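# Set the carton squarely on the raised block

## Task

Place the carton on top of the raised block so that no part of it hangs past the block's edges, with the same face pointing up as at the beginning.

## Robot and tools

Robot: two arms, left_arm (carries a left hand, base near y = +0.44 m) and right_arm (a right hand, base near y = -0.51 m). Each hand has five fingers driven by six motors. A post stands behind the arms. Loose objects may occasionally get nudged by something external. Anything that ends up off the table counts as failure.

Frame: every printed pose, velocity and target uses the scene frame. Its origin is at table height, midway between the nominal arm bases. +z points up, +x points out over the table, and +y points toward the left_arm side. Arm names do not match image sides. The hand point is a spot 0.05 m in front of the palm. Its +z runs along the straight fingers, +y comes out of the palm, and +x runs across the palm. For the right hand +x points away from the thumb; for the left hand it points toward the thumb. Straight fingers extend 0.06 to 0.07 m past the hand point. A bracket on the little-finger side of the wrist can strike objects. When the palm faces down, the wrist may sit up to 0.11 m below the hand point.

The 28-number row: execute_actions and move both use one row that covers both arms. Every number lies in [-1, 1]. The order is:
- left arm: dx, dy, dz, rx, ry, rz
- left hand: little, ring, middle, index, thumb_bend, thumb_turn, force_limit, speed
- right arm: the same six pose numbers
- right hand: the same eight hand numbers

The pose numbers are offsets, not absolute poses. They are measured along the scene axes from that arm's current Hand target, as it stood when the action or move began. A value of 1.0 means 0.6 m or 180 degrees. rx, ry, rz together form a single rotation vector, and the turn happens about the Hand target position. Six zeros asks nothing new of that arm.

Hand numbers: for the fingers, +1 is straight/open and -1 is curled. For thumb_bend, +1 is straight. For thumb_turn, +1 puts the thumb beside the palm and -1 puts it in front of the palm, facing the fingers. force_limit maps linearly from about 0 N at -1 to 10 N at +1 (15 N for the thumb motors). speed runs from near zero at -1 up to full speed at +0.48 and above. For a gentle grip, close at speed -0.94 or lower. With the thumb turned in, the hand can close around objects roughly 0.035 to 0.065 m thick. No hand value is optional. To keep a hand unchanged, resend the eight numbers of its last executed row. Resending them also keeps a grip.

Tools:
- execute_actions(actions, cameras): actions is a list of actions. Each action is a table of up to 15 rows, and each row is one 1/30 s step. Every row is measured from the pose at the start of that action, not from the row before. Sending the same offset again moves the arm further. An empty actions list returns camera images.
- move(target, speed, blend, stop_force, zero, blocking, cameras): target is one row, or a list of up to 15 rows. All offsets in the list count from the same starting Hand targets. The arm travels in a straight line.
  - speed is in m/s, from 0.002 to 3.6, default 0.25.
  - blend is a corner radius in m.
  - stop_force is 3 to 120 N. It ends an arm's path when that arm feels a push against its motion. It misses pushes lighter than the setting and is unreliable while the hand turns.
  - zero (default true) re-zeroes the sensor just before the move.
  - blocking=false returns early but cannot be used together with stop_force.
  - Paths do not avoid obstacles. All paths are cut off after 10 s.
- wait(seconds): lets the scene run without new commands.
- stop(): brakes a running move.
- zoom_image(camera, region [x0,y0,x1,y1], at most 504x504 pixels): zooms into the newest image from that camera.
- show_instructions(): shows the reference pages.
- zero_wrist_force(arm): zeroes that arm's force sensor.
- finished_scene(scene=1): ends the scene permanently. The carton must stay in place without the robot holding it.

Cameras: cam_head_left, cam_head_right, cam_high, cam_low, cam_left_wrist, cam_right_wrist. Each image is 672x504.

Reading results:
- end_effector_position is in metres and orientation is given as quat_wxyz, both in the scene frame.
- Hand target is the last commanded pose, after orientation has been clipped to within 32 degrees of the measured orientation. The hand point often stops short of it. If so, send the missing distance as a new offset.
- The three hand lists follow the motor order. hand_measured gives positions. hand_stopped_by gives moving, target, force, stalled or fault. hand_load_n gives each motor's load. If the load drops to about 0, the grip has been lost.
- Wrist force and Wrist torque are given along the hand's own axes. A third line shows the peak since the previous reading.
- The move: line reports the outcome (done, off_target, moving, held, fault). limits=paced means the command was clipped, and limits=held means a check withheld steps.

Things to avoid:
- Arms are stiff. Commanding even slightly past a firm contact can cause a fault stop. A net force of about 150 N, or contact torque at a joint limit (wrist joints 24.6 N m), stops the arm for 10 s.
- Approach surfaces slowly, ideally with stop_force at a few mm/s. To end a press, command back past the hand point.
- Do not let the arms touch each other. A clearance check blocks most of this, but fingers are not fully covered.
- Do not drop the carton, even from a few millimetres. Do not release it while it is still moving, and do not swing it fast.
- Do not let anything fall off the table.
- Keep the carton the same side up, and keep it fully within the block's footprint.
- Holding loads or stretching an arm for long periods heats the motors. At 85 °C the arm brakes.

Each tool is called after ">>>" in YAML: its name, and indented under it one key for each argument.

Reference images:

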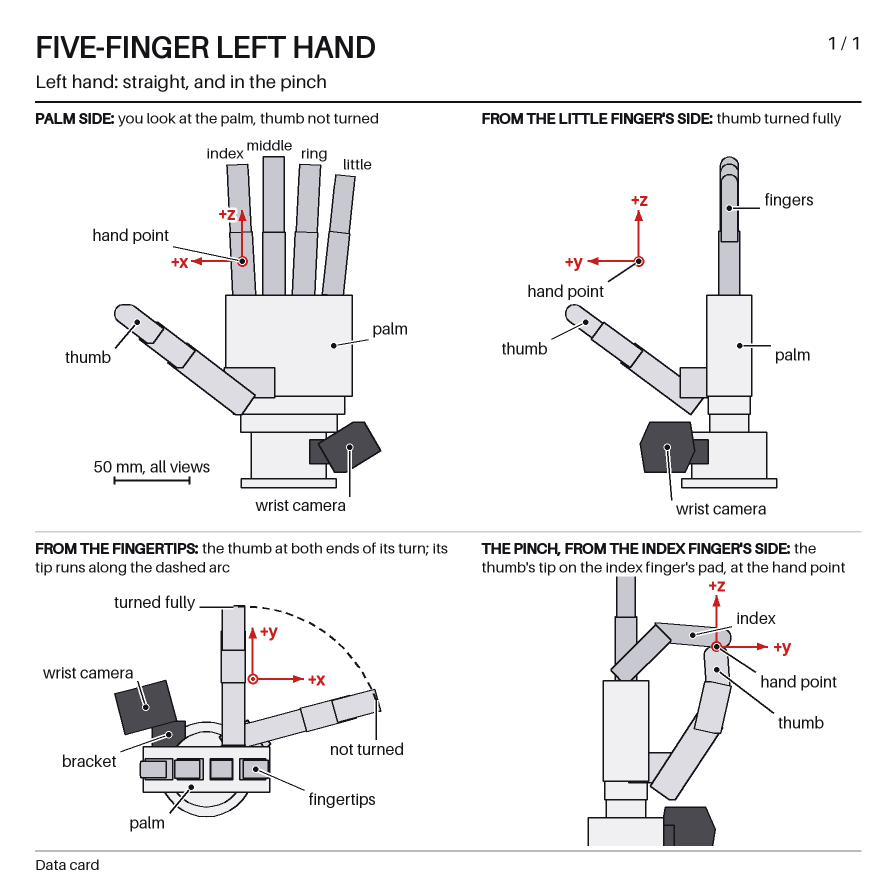

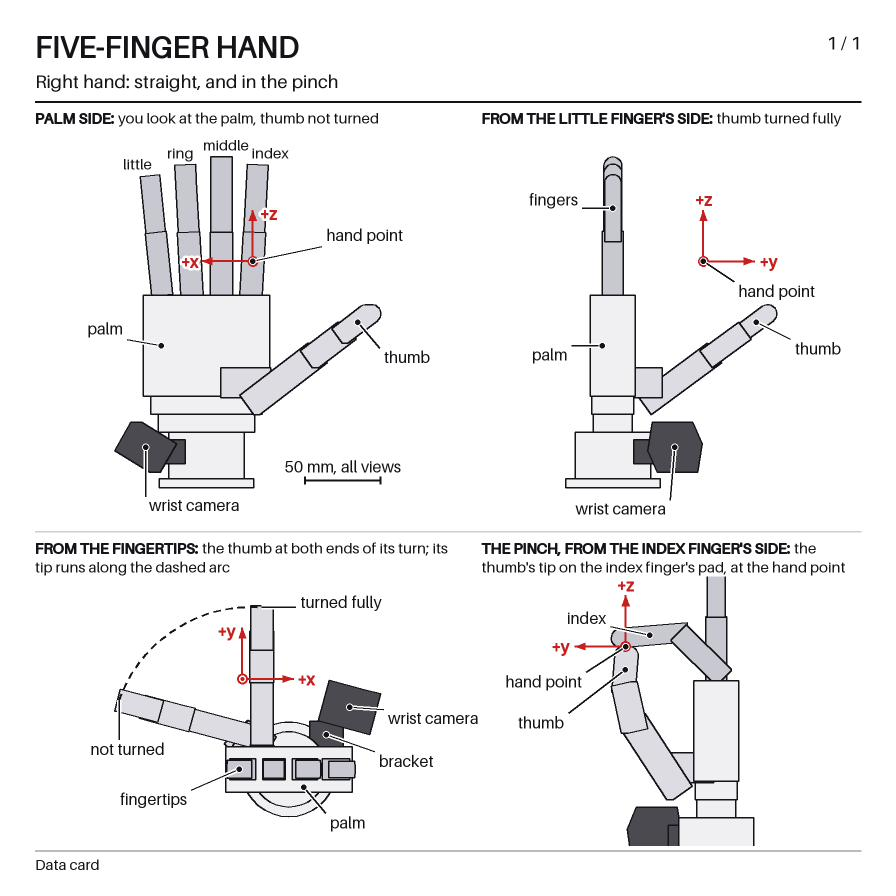

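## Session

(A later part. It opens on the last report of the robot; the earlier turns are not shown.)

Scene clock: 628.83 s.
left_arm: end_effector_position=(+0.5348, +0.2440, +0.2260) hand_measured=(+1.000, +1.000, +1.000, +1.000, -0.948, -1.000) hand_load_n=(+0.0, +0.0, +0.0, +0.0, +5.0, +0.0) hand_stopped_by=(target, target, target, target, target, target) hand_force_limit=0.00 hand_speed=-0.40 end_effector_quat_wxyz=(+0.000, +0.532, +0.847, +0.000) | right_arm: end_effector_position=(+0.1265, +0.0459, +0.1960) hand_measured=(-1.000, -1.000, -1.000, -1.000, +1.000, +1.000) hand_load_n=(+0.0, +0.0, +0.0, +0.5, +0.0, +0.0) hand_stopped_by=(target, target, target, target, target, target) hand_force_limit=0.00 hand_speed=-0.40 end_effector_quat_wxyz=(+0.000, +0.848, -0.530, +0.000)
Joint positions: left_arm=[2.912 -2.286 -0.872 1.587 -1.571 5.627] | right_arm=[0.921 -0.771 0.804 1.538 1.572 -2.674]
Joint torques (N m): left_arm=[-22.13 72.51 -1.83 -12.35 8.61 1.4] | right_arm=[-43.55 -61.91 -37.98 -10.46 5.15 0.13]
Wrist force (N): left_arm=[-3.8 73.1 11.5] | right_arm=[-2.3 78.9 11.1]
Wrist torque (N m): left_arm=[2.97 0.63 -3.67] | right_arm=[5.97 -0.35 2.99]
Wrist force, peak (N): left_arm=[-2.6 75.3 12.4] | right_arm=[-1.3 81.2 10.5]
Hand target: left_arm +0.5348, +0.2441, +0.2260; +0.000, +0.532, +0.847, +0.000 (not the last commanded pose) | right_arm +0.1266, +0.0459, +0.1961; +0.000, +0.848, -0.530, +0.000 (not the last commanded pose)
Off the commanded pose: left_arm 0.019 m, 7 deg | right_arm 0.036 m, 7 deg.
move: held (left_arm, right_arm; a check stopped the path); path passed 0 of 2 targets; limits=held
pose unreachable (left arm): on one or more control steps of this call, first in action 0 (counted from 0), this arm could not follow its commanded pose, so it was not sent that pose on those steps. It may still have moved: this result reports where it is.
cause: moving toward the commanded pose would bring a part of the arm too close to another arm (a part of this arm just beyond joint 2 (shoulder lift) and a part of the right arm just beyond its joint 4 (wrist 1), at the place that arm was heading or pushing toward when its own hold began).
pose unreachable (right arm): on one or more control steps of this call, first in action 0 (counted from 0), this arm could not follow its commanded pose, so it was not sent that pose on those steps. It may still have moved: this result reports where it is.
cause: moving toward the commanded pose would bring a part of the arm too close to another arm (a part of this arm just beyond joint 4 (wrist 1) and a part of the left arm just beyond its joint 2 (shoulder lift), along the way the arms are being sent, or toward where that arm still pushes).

>>> move:
  target: [0,0,-0.0583,0,0,0, 1,1,1,1,-0.95,-1,0,-0.4, 0,0,-0.0583,0,0,0, -1,-1,-1,-1,1,1,0,-0.4]
  speed: 0.01
  stop_force: 6
  cameras: ["all"]

>>> zoom_image:
  camera: "cam_low"
  region: [200, 40, 540, 320]

Scene clock: 664.33 s.
left_arm: end_effector_position=(+0.5348, +0.2441, +0.2024) hand_measured=(+1.000, +1.000, +1.000, +1.000, -0.948, -1.000) hand_load_n=(+0.0, +0.0, +0.0, +0.0, +5.0, +0.0) hand_stopped_by=(target, target, target, target, target, target) hand_force_limit=0.00 hand_speed=-0.40 end_effector_quat_wxyz=(+0.000, +0.532, +0.847, +0.000) | right_arm: end_effector_position=(+0.1266, +0.0459, +0.1727) hand_measured=(-1.000, -1.000, -1.000, -1.000, +1.000, +1.000) hand_load_n=(+0.0, +0.0, +0.0, +0.0, -0.5, +0.0) hand_stopped_by=(target, target, target, target, target, target) hand_force_limit=0.00 hand_speed=-0.40 end_effector_quat_wxyz=(+0.000, +0.848, -0.530, +0.000)
Joint positions: left_arm=[2.912 -2.289 -0.927 1.645 -1.571 5.627] | right_arm=[0.921 -0.767 0.855 1.482 1.572 -2.674]
Joint torques (N m): left_arm=[-24.09 54.57 18.74 -17.02 8.3 0.92] | right_arm=[-41.28 -47.37 -42.77 -4.79 7.02 0.65]
Wrist force (N): left_arm=[-4.7 66.6 12.9] | right_arm=[-3.1 74.7 3.8]
Wrist torque (N m): left_arm=[2.46 0.74 -3.59] | right_arm=[6.19 0.14 2.47]
Wrist force, peak (N): left_arm=[-3.9 77.3 2.5] | right_arm=[-3.0 80.4 11.6]
Hand target: left_arm +0.5348, +0.2441, +0.2024; +0.000, +0.532, +0.847, +0.000 (not the last commanded pose) | right_arm +0.1266, +0.0459, +0.1727; +0.000, +0.848, -0.530, +0.000 (not the last commanded pose)
Off the commanded pose: left_arm 0.011 m, 0 deg | right_arm 0.012 m, 0 deg.
move: contact (left_arm, right_arm)
cam_left_wrist: T_world_to_cam=[[-0.98411, -0.17456, 0.03244, 0.5594], [-0.13103, 0.83732, 0.53078, -0.24229], [-0.11982, 0.5181, -0.84689, 0.22595]] pos_world=[0.54584, 0.18346, 0.30181]
cam_right_wrist: T_world_to_cam=[[-0.78663, -0.61682, -0.02706, 0.13723], [-0.54416, 0.67193, 0.5024, -0.04521], [-0.2917, 0.40993, -0.86421, 0.28188]] pos_world=[0.16558, -0.00052, 0.27003]

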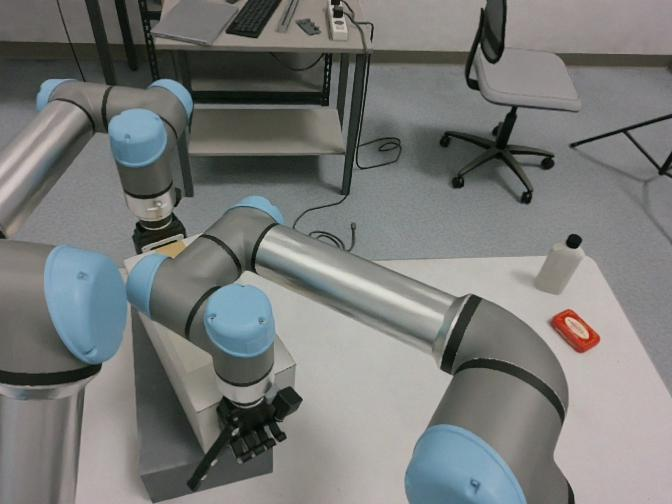

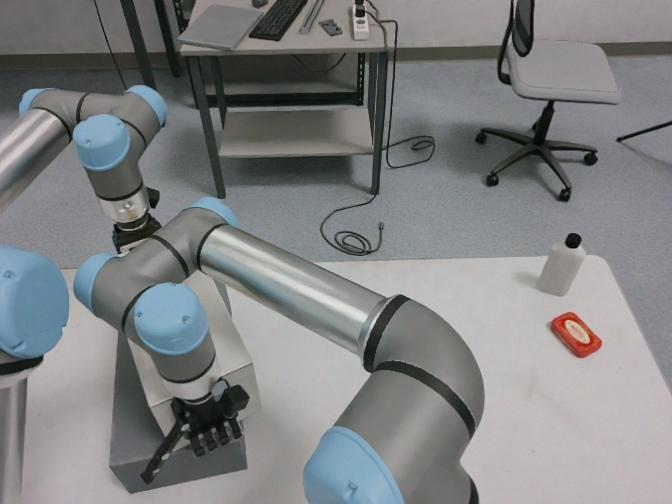

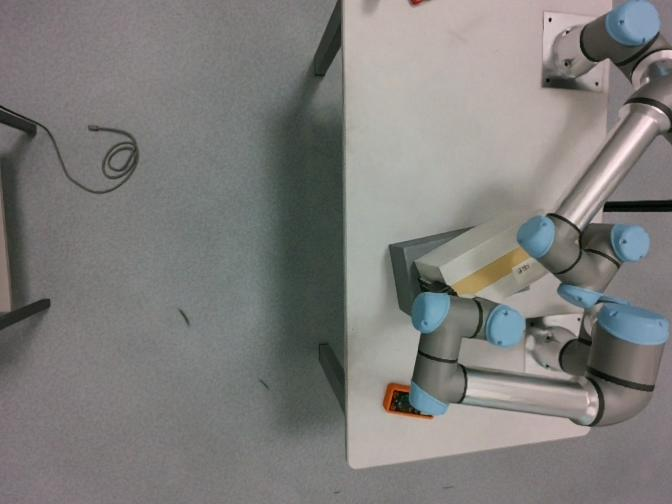

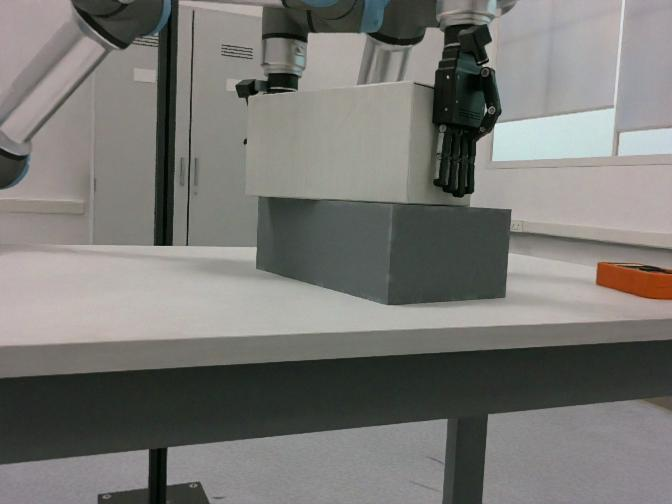

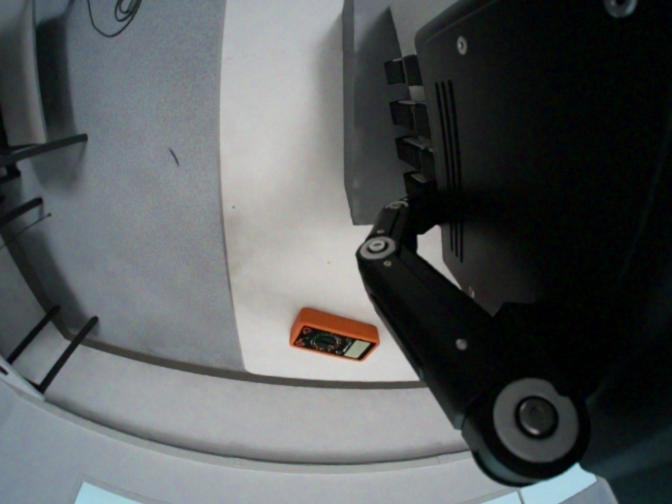

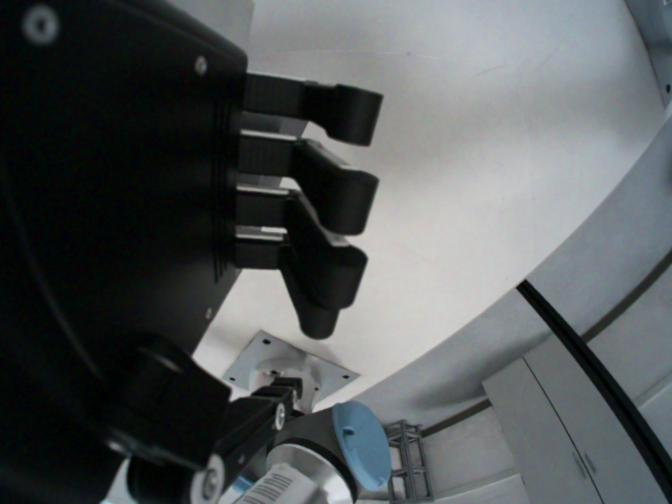

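Scaled by 1.482 from the camera's image (finer frame: 960x720).

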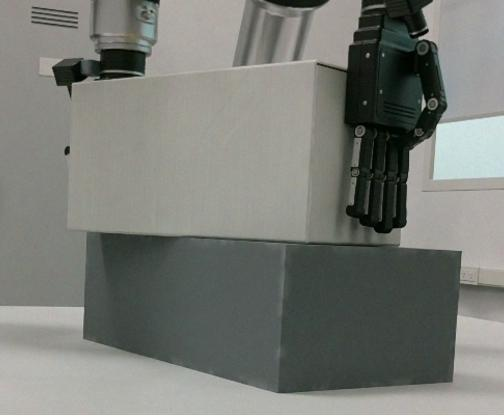

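>>> move:
  target: [0,0,-0.001,0,0,0, 1,1,1,1,-0.95,-1,0,-0.4, 0,0,-0.0006,0,0,0, -1,-1,-1,-1,1,1,0,-0.4]
  speed: 0.01

Scene clock: 670.50 s.
left_arm: end_effector_position=(+0.5348, +0.2441, +0.2019) hand_measured=(+1.000, +1.000, +1.000, +1.000, -0.948, -1.000) hand_load_n=(+0.0, +0.0, +0.0, +0.0, +5.0, +0.0) hand_stopped_by=(target, target, target, target, target, target) hand_force_limit=0.00 hand_speed=-0.40 end_effector_quat_wxyz=(+0.000, +0.532, +0.847, +0.000) | right_arm: end_effector_position=(+0.1266, +0.0459, +0.1724) hand_measured=(-1.000, -1.000, -1.000, -1.000, +1.000, +1.000) hand_load_n=(+0.0, +0.0, +0.0, +0.0, +0.0, +0.0) hand_stopped_by=(target, target, target, target, target, target) hand_force_limit=0.00 hand_speed=-0.40 end_effector_quat_wxyz=(+0.000, +0.848, -0.530, +0.000)
Joint positions: left_arm=[2.912 -2.289 -0.928 1.647 -1.571 5.627] | right_arm=[0.921 -0.767 0.856 1.481 1.572 -2.674]
Joint torques (N m): left_arm=[-24.26 46.96 -8.34 -11.64 8.27 0.94] | right_arm=[-40.44 -41.28 -20.72 -11.02 7.3 0.65]
Wrist force (N): left_arm=[-3.8 77.6 -3.2] | right_arm=[-7.0 67.9 -13.0]
Wrist torque (N m): left_arm=[4.49 0.00 -4.15] | right_arm=[6.56 1.20 1.84]
Wrist force, peak (N): left_arm=[-3.8 77.6 -3.2] | right_arm=[-3.1 75.0 3.6]
Hand target: left_arm +0.5348, +0.2441, +0.2018; +0.000, +0.532, +0.847, +0.000 | right_arm +0.1266, +0.0459, +0.1724; +0.000, +0.848, -0.530, +0.000
Off the commanded pose: left_arm 0.000 m, 0 deg | right_arm 0.000 m, 0 deg.
move: done

>>> move:
  target:
    - [0.0045,0.00217,0.0003,0,0,0, 1,1,1,1,-0.95,-1,0,-0.4, -0.0045,-0.00217,0.0003,0,0,0, -1,-1,-1,-1,1,1,0,-0.4]
    - [0.0601,0.0289,0.005,0,0,0, 1,1,1,1,-0.95,-1,0,-0.4, -0.0601,-0.0289,0.005,0,0,0, -1,-1,-1,-1,1,1,0,-0.4]
  speed: [0.008, 0.05]
  blend: [0.001, 0]
  cameras: ["all"]

>>> zoom_image:
  camera: "cam_low"
  region: [200, 40, 540, 320]

Scene clock: 679.37 s.
left_arm: end_effector_position=(+0.5388, +0.2460, +0.2020) hand_measured=(+1.000, +1.000, +1.000, +1.000, -0.948, -1.000) hand_load_n=(+0.0, +0.0, +0.0, +0.0, +5.0, +0.5) hand_stopped_by=(target, target, target, target, target, target) hand_force_limit=0.00 hand_speed=-0.40 end_effector_quat_wxyz=(+0.000, +0.532, +0.847, +0.000) | right_arm: end_effector_position=(+0.1176, +0.0417, +0.1731) hand_measured=(-1.000, -1.000, -1.000, -1.000, +1.000, +1.000) hand_load_n=(+0.0, +0.0, +0.0, +0.0, +0.0, +0.0) hand_stopped_by=(target, target, target, target, target, target) hand_force_limit=0.00 hand_speed=-0.40 end_effector_quat_wxyz=(+0.000, +0.848, -0.530, +0.000)
Joint positions: left_arm=[2.917 -2.298 -0.913 1.64 -1.571 5.632] | right_arm=[0.929 -0.791 0.897 1.464 1.572 -2.667]
Joint torques (N m): left_arm=[-11.57 60.2 23.08 0.06 0.54 -0.41] | right_arm=[-12.37 -34.77 -22.77 5.59 -1.73 -1.99]
Wrist force (N): left_arm=[-1.5 -0.5 2.2] | right_arm=[0.1 -0.5 -1.9]
Wrist torque (N m): left_arm=[-0.29 0.26 0.09] | right_arm=[-0.05 0.07 -0.08]
Wrist force, peak (N): left_arm=[-3.9 78.3 -3.3] | right_arm=[-6.8 67.8 -13.1]
Hand target: left_arm +0.5388, +0.2460, +0.2021; +0.000, +0.532, +0.847, +0.000 (not the last commanded pose) | right_arm +0.1177, +0.0416, +0.1731; +0.000, +0.848, -0.530, +0.000 (not the last commanded pose)
Off the commanded pose: left_arm 0.036 m, 0 deg | right_arm 0.030 m, 0 deg.
move: held (left_arm; a check stopped the path), off_target (right_arm; braked when a check withheld steps of left_arm); path passed 1 of 2 targets; limits=held
pose unreachable (left arm): on one or more control steps of this call, first in action 0 (counted from 0), this arm could not follow its commanded pose, so it was not sent that pose on those steps. It may still have moved: this result reports where it is.
cause: moving toward the commanded pose would bring a part of the arm too close to another arm (a part of this arm just beyond joint 2 (shoulder lift) and a part of the right arm just beyond its joint 4 (wrist 1), along the way the arms are being sent, or toward where that arm still pushes).
cam_left_wrist: T_world_to_cam=[[-0.98413, -0.17443, 0.03264, 0.5636], [-0.13081, 0.83735, 0.53078, -0.24332], [-0.11992, 0.51809, -0.84688, 0.22525]] pos_world=[0.54984, 0.18536, 0.30151]
cam_right_wrist: T_world_to_cam=[[-0.78654, -0.61693, -0.02738, 0.12765], [-0.54436, 0.67172, 0.50246, -0.04747], [-0.29159, 0.41011, -0.86417, 0.28129]] pos_world=[0.15658, -0.00472, 0.27043]

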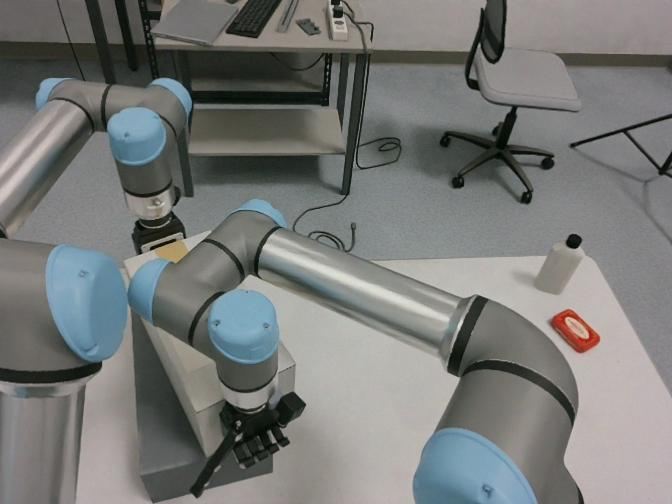

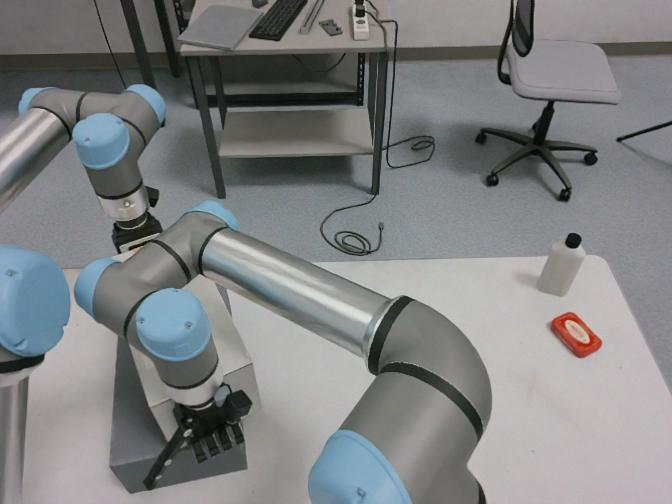

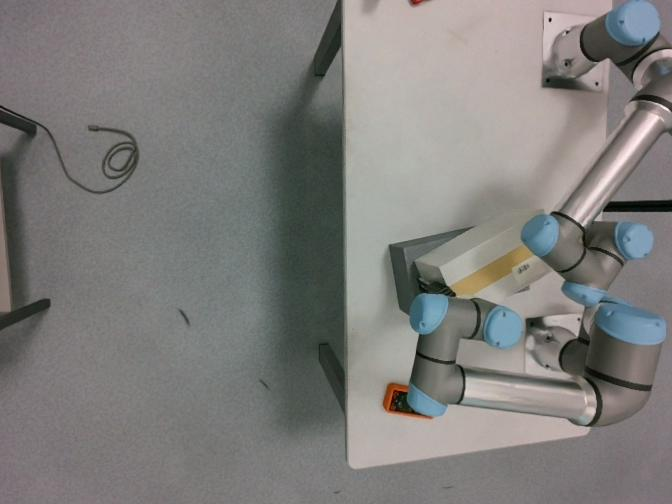

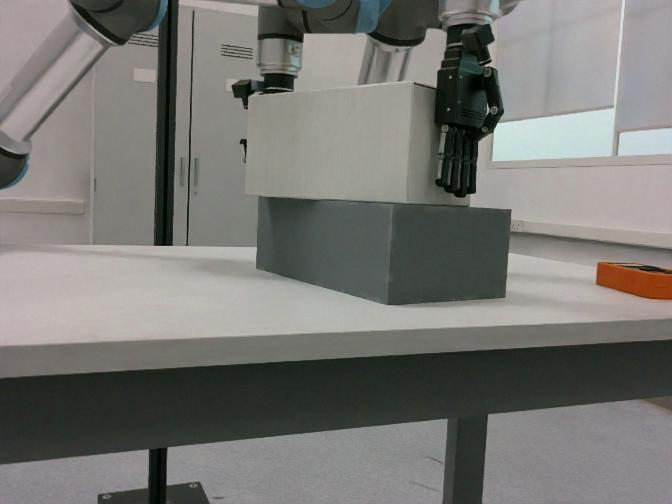

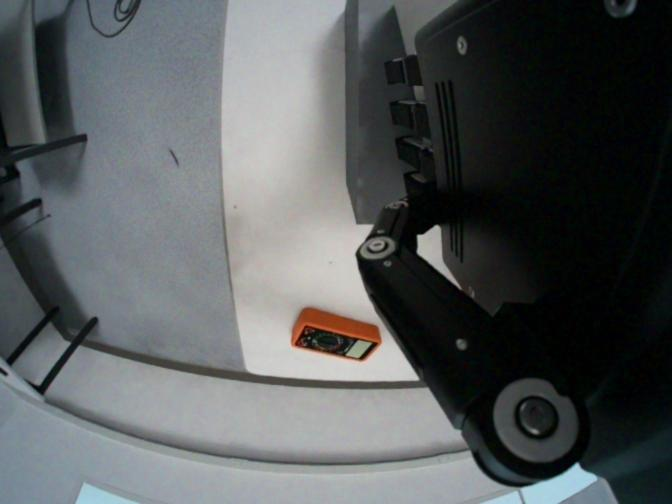

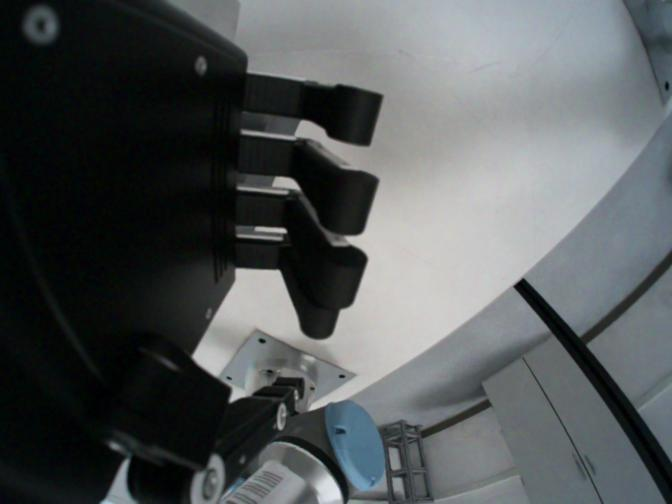

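Scaled by 1.482 from the camera's image (finer frame: 960x720).

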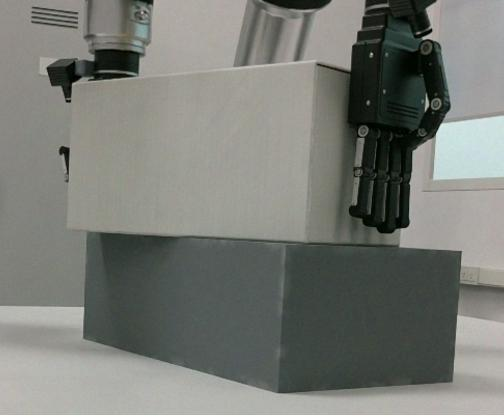

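>>> move:
  target:
    - [0,0,0,0,0,0, 1,1,1,1,-0.95,-1,0,-0.4, -0.05,-0.03,0,0,0,0, -1,-1,-1,-1,1,1,0,-0.4]
    - [0,0,0,0,0,0, 1,1,1,1,-0.95,-1,0,-0.4, 0.03,-0.32,0.045,0,0,0.2, -1,-1,-1,-1,1,1,0,-0.4]
  speed: [0.06, 0.15]
  blend: [0.015, 0]

Scene clock: 718.97 s.
left_arm: end_effector_position=(+0.5388, +0.2460, +0.2021) hand_measured=(+1.000, +1.000, +1.000, +1.000, -0.948, -1.000) hand_load_n=(+0.0, +0.0, +0.0, +0.0, +5.0, +0.5) hand_stopped_by=(target, target, target, target, target, target) hand_force_limit=0.00 hand_speed=-0.40 end_effector_quat_wxyz=(+0.000, +0.532, +0.847, +0.000) | right_arm: end_effector_position=(+0.1357, -0.1504, +0.2001) hand_measured=(-1.000, -1.000, -1.000, -1.000, +1.000, +1.000) hand_load_n=(+0.0, +0.0, +0.0, +0.0, +0.0, -0.5) hand_stopped_by=(target, target, target, target, target, target) hand_force_limit=0.00 hand_speed=-0.40 end_effector_quat_wxyz=(+0.000, +0.970, -0.242, +0.000)
Joint positions: left_arm=[2.917 -2.297 -0.913 1.64 -1.571 5.632] | right_arm=[0.722 -1.15 1.408 1.311 1.571 -3.501]
Joint torques (N m): left_arm=[-10.77 60.42 28.23 -0.34 1.45 1.26] | right_arm=[15.23 -21.71 -24.66 4.59 -0.83 -1.69]
Wrist force (N): left_arm=[-1.5 -0.4 2.3] | right_arm=[0.1 -1.2 -1.9]
Wrist torque (N m): left_arm=[-0.28 0.27 0.10] | right_arm=[-0.18 0.03 -0.12]
Wrist force, peak (N): left_arm=[-1.5 -0.5 2.6] | right_arm=[0.4 -1.3 -2.1]
Hand target: left_arm +0.5388, +0.2460, +0.2021; +0.000, +0.532, +0.847, +0.000 | right_arm +0.1357, -0.1504, +0.2001; +0.000, +0.970, -0.242, +0.000
Off the commanded pose: left_arm 0.000 m, 0 deg | right_arm 0.000 m, 0 deg.
move: done

>>> move:
  target:
    - [0.05,0.025,0.0167,0,0,0, 1,1,1,1,-0.95,-1,0,-0.4, 0,0,0,0,0,0, -1,-1,-1,-1,1,1,0,-0.4]
    - [0.05,0.025,0.25,0,0,0, 1,1,1,1,-0.95,-1,0,-0.4, 0.1,-0.03,-0.02,0,0,0.1, -1,-1,-1,-1,1,1,0,-0.4]
    - [-0.2647,0.19,0.2633,0,0,0, 1,1,1,1,-0.95,-1,0,-0.4, 0.2947,0.0757,-0.0868,0,0,0.2133, -1,-1,-1,-1,1,1,0,-0.4]
  speed: [0.08,0.15,0.15]
  blend: [0.01,0.02,0]
  cameras: ["all"]

Scene clock: 735.73 s.
left_arm: end_effector_position=(+0.3801, +0.3600, +0.3601) hand_measured=(+1.000, +1.000, +1.000, +1.000, -0.948, -1.000) hand_load_n=(+0.0, +0.0, +0.0, +0.0, +4.5, +0.0) hand_stopped_by=(target, target, target, target, target, target) hand_force_limit=0.00 hand_speed=-0.40 end_effector_quat_wxyz=(+0.000, +0.532, +0.847, +0.000) | right_arm: end_effector_position=(+0.3124, -0.1050, +0.1479) hand_measured=(-1.000, -1.000, -1.000, -1.000, +1.000, +1.000) hand_load_n=(+0.0, +0.0, +0.0, +0.0, +0.0, +0.0) hand_stopped_by=(target, target, target, target, target, target) hand_force_limit=0.00 hand_speed=-0.40 end_effector_quat_wxyz=(+0.000, +0.996, +0.090, +0.000)
Joint positions: left_arm=[3.123 -1.772 -1.287 1.489 -1.571 5.838] | right_arm=[0.657 -0.753 0.893 1.43 1.57 -4.237]
Joint torques (N m): left_arm=[-9.47 30.26 10.76 -5.1 0.96 -0.42] | right_arm=[-13.46 -57.15 -24.62 -0.31 -0.4 0.05]
Wrist force (N): left_arm=[-1.6 -0.2 2.2] | right_arm=[0.0 -0.5 -2.0]
Wrist torque (N m): left_arm=[-0.23 0.29 0.09] | right_arm=[-0.09 0.08 -0.19]
Wrist force, peak (N): left_arm=[-1.7 0.3 2.9] | right_arm=[0.0 -1.4 -2.1]
Hand target: left_arm +0.3800, +0.3600, +0.3601; +0.000, +0.532, +0.847, +0.000 | right_arm +0.3125, -0.1050, +0.1480; +0.000, +0.996, +0.090, +0.000
Off the commanded pose: left_arm 0.000 m, 0 deg | right_arm 0.000 m, 0 deg.
move: done
cam_left_wrist: T_world_to_cam=[[-0.98414, -0.17445, 0.0323, 0.42221], [-0.13102, 0.83741, 0.53064, -0.44334], [-0.11962, 0.51799, -0.84698, 0.28099]] pos_world=[0.39104, 0.29936, 0.45961]
cam_right_wrist: T_world_to_cam=[[0.38235, -0.92362, -0.0271, -0.20781], [-0.79345, -0.34321, 0.50264, 0.141], [-0.47354, -0.17068, -0.86407, 0.37234]] pos_world=[0.36765, -0.08, 0.24523]

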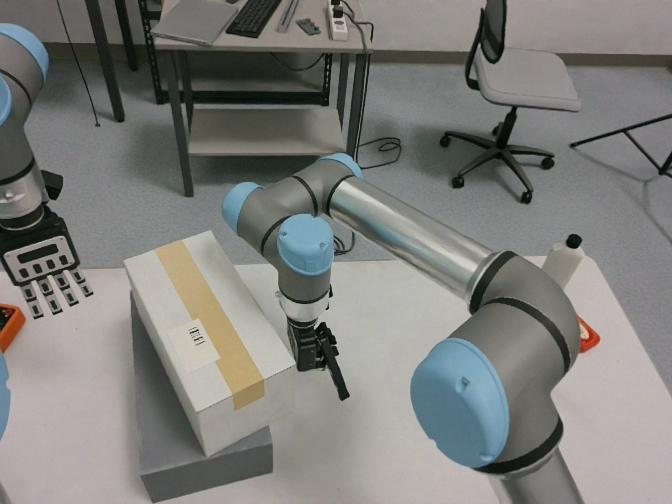

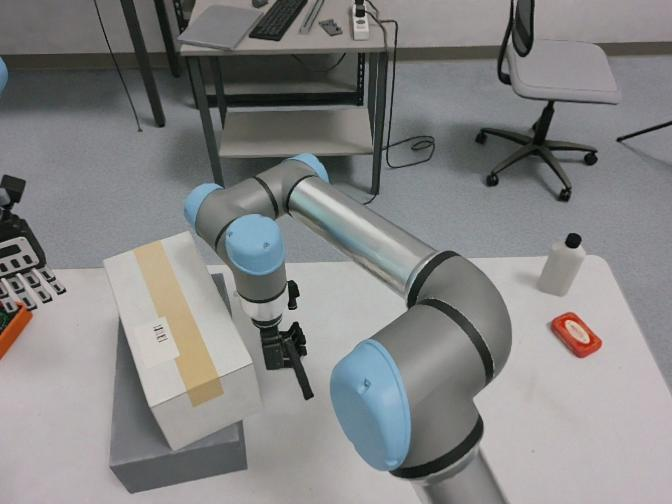

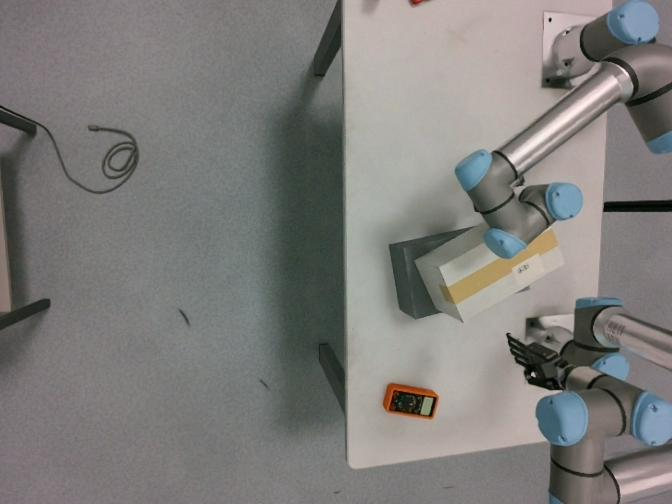

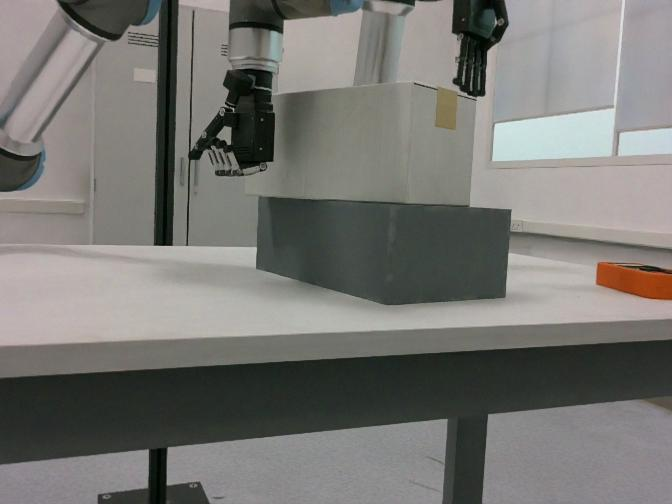

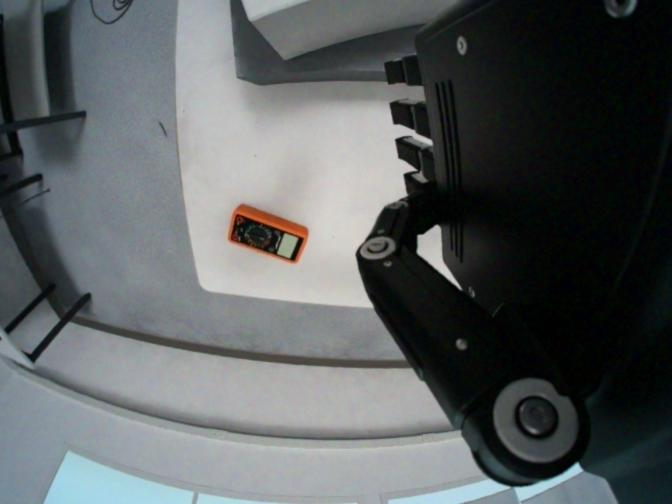

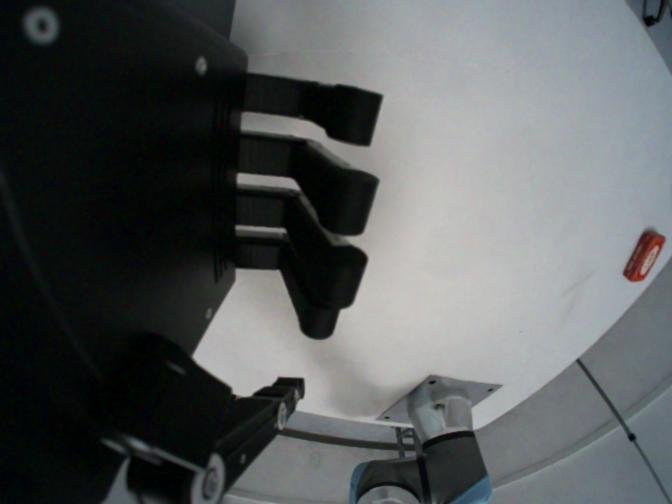

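>>> zoom_image:
  camera: "cam_high"
  region: [380, 200, 580, 340]

>>> zoom_image:
  camera: "cam_head_left"
  region: [110, 220, 390, 504]

>>> zoom_image:
  camera: "cam_head_right"
  region: [90, 220, 370, 504]

Scaled by 2.520 from the camera's image (finer frame: 960x720).

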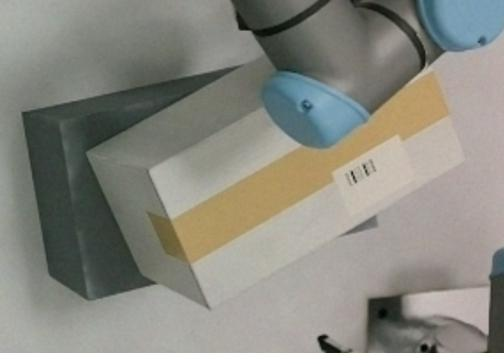

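Scaled by 1.775 from the camera's image (finer frame: 960x720).

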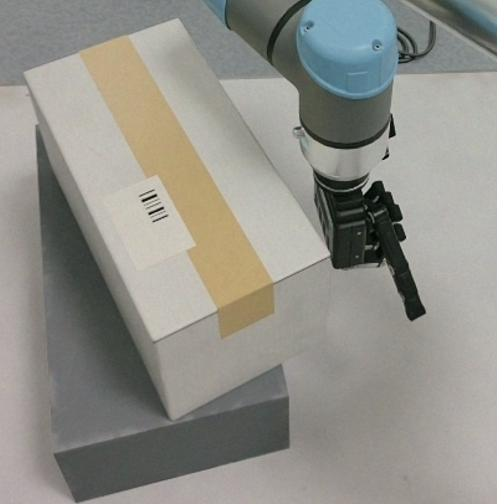

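Scaled by 1.775 from the camera's image (finer frame: 960x720).

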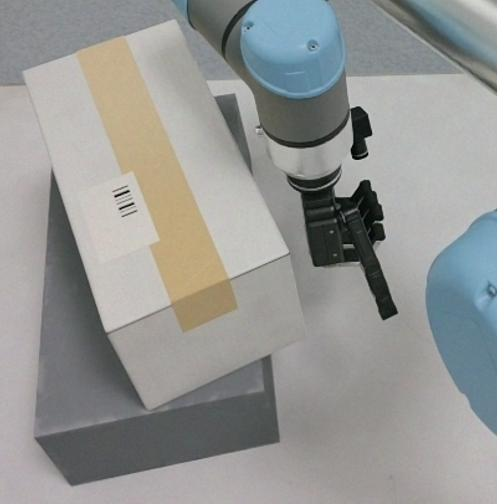

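>>> zoom_image:
  camera: "cam_head_left"
  region: [120, 400, 290, 504]

>>> zoom_image:
  camera: "cam_head_right"
  region: [90, 400, 270, 504]

>>> zoom_image:
  camera: "cam_low"
  region: [240, 60, 530, 320]

>>> zoom_image:
  camera: "cam_high"
  region: [380, 210, 480, 340]

Scaled by 2.965 from the camera's image (finer frame: 960x720).

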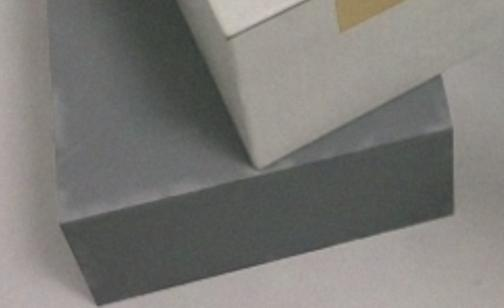

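Scaled by 2.800 from the camera's image (finer frame: 960x720).

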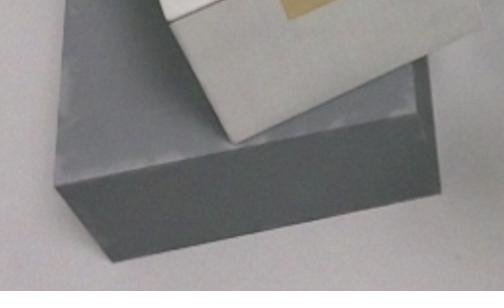

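Scaled by 1.738 from the camera's image (finer frame: 960x720).

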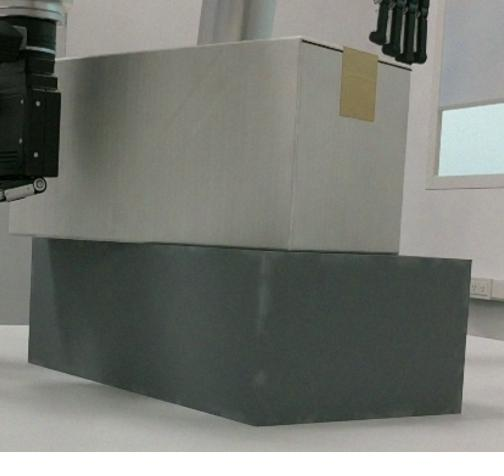

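Scaled by 3.877 from the camera's image (finer frame: 960x720).

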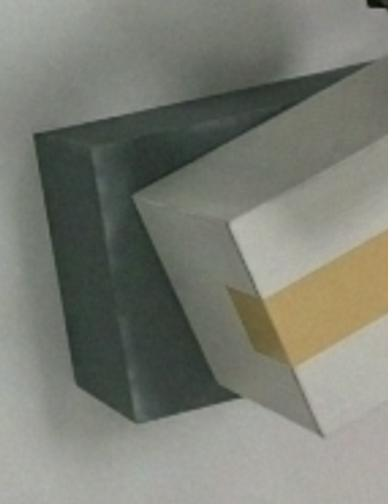

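>>> move:
  target:
    - [0,0,0,0,0,0, 1,1,1,1,-0.95,-1,0,-0.4, 0.0163,0.0605,0,0,0,0, -1,-1,-1,-1,1,1,0,-0.4]
    - [0,0,0,0,0,0, 1,1,1,1,-0.95,-1,0,-0.4, 0.0105,0.0933,0,0,0,0, -1,-1,-1,-1,1,1,0,-0.4]
  speed: [0.08, 0.02]
  blend: [0.005, 0]
  cameras: ["cam_head_left","cam_head_right","cam_high","cam_low"]

Scene clock: 796.10 s.
left_arm: end_effector_position=(+0.3800, +0.3600, +0.3601) hand_measured=(+1.000, +1.000, +1.000, +1.000, -0.948, -1.000) hand_load_n=(+0.0, +0.0, +0.0, +0.0, +5.0, +0.0) hand_stopped_by=(target, target, target, target, target, target) hand_force_limit=0.00 hand_speed=-0.40 end_effector_quat_wxyz=(+0.000, +0.532, +0.847, +0.000) | right_arm: end_effector_position=(+0.3186, -0.0489, +0.1479) hand_measured=(-1.000, -1.000, -1.000, -1.000, +1.000, +1.000) hand_load_n=(+0.0, +0.0, +0.0, +0.0, +0.0, +0.0) hand_stopped_by=(target, target, target, target, target, target) hand_force_limit=0.00 hand_speed=-0.40 end_effector_quat_wxyz=(+0.000, +0.996, +0.090, +0.000) end_effector_velocity=(+0.000, -0.001, +0.000) end_effector_angular_velocity=(-0.001, +0.001, +0.000)
Joint positions: left_arm=[3.123 -1.772 -1.287 1.489 -1.571 5.838] | right_arm=[0.72 -0.581 0.576 1.576 1.57 -4.174]
Joint velocities: left_arm=[within noise] | right_arm=[0 -0.002 0.005 -0.002 0 0]
Joint torques (N m): left_arm=[-11.13 39.19 8.93 -4.92 -1.19 1.22] | right_arm=[-3.96 -65.06 -12.19 -0.56 0.68 -1.59]
Wrist force (N): left_arm=[-1.9 -0.1 2.3] | right_arm=[2.3 6.0 -2.1]
Wrist torque (N m): left_arm=[-0.22 0.33 0.07] | right_arm=[0.83 -0.26 0.26]
Wrist force, peak (N): left_arm=[-1.6 0.0 2.5] | right_arm=[-0.4 8.0 -1.8]
Hand target: left_arm +0.3800, +0.3600, +0.3601; +0.000, +0.532, +0.847, +0.000 | right_arm +0.3188, -0.0490, +0.1480; +0.000, +0.996, +0.090, +0.000
Off the commanded pose: left_arm 0.000 m, 0 deg | right_arm 0.000 m, 0 deg.
move: done

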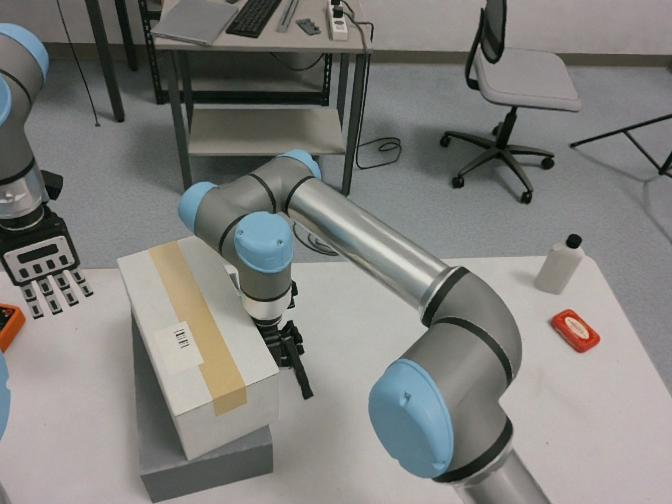

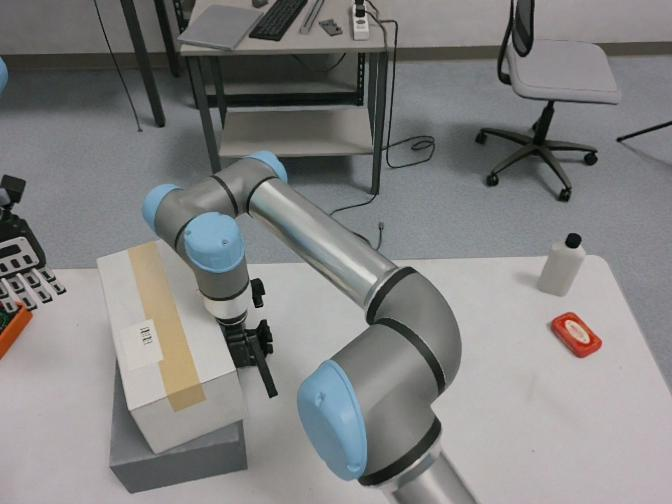

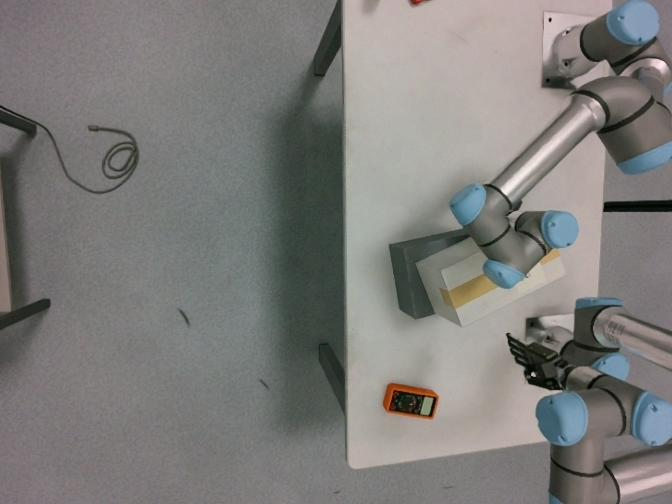

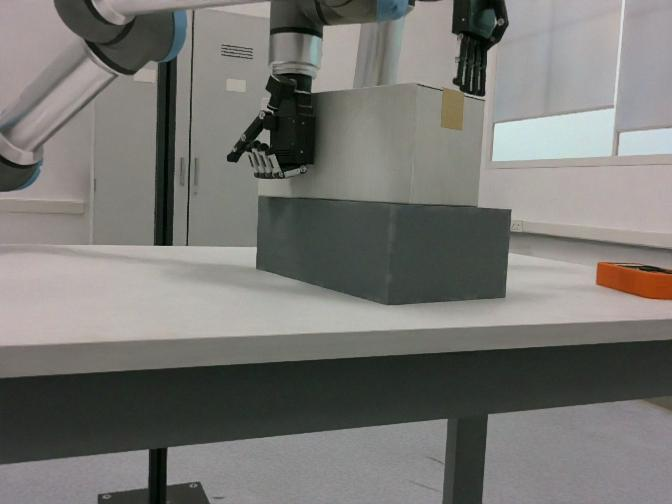

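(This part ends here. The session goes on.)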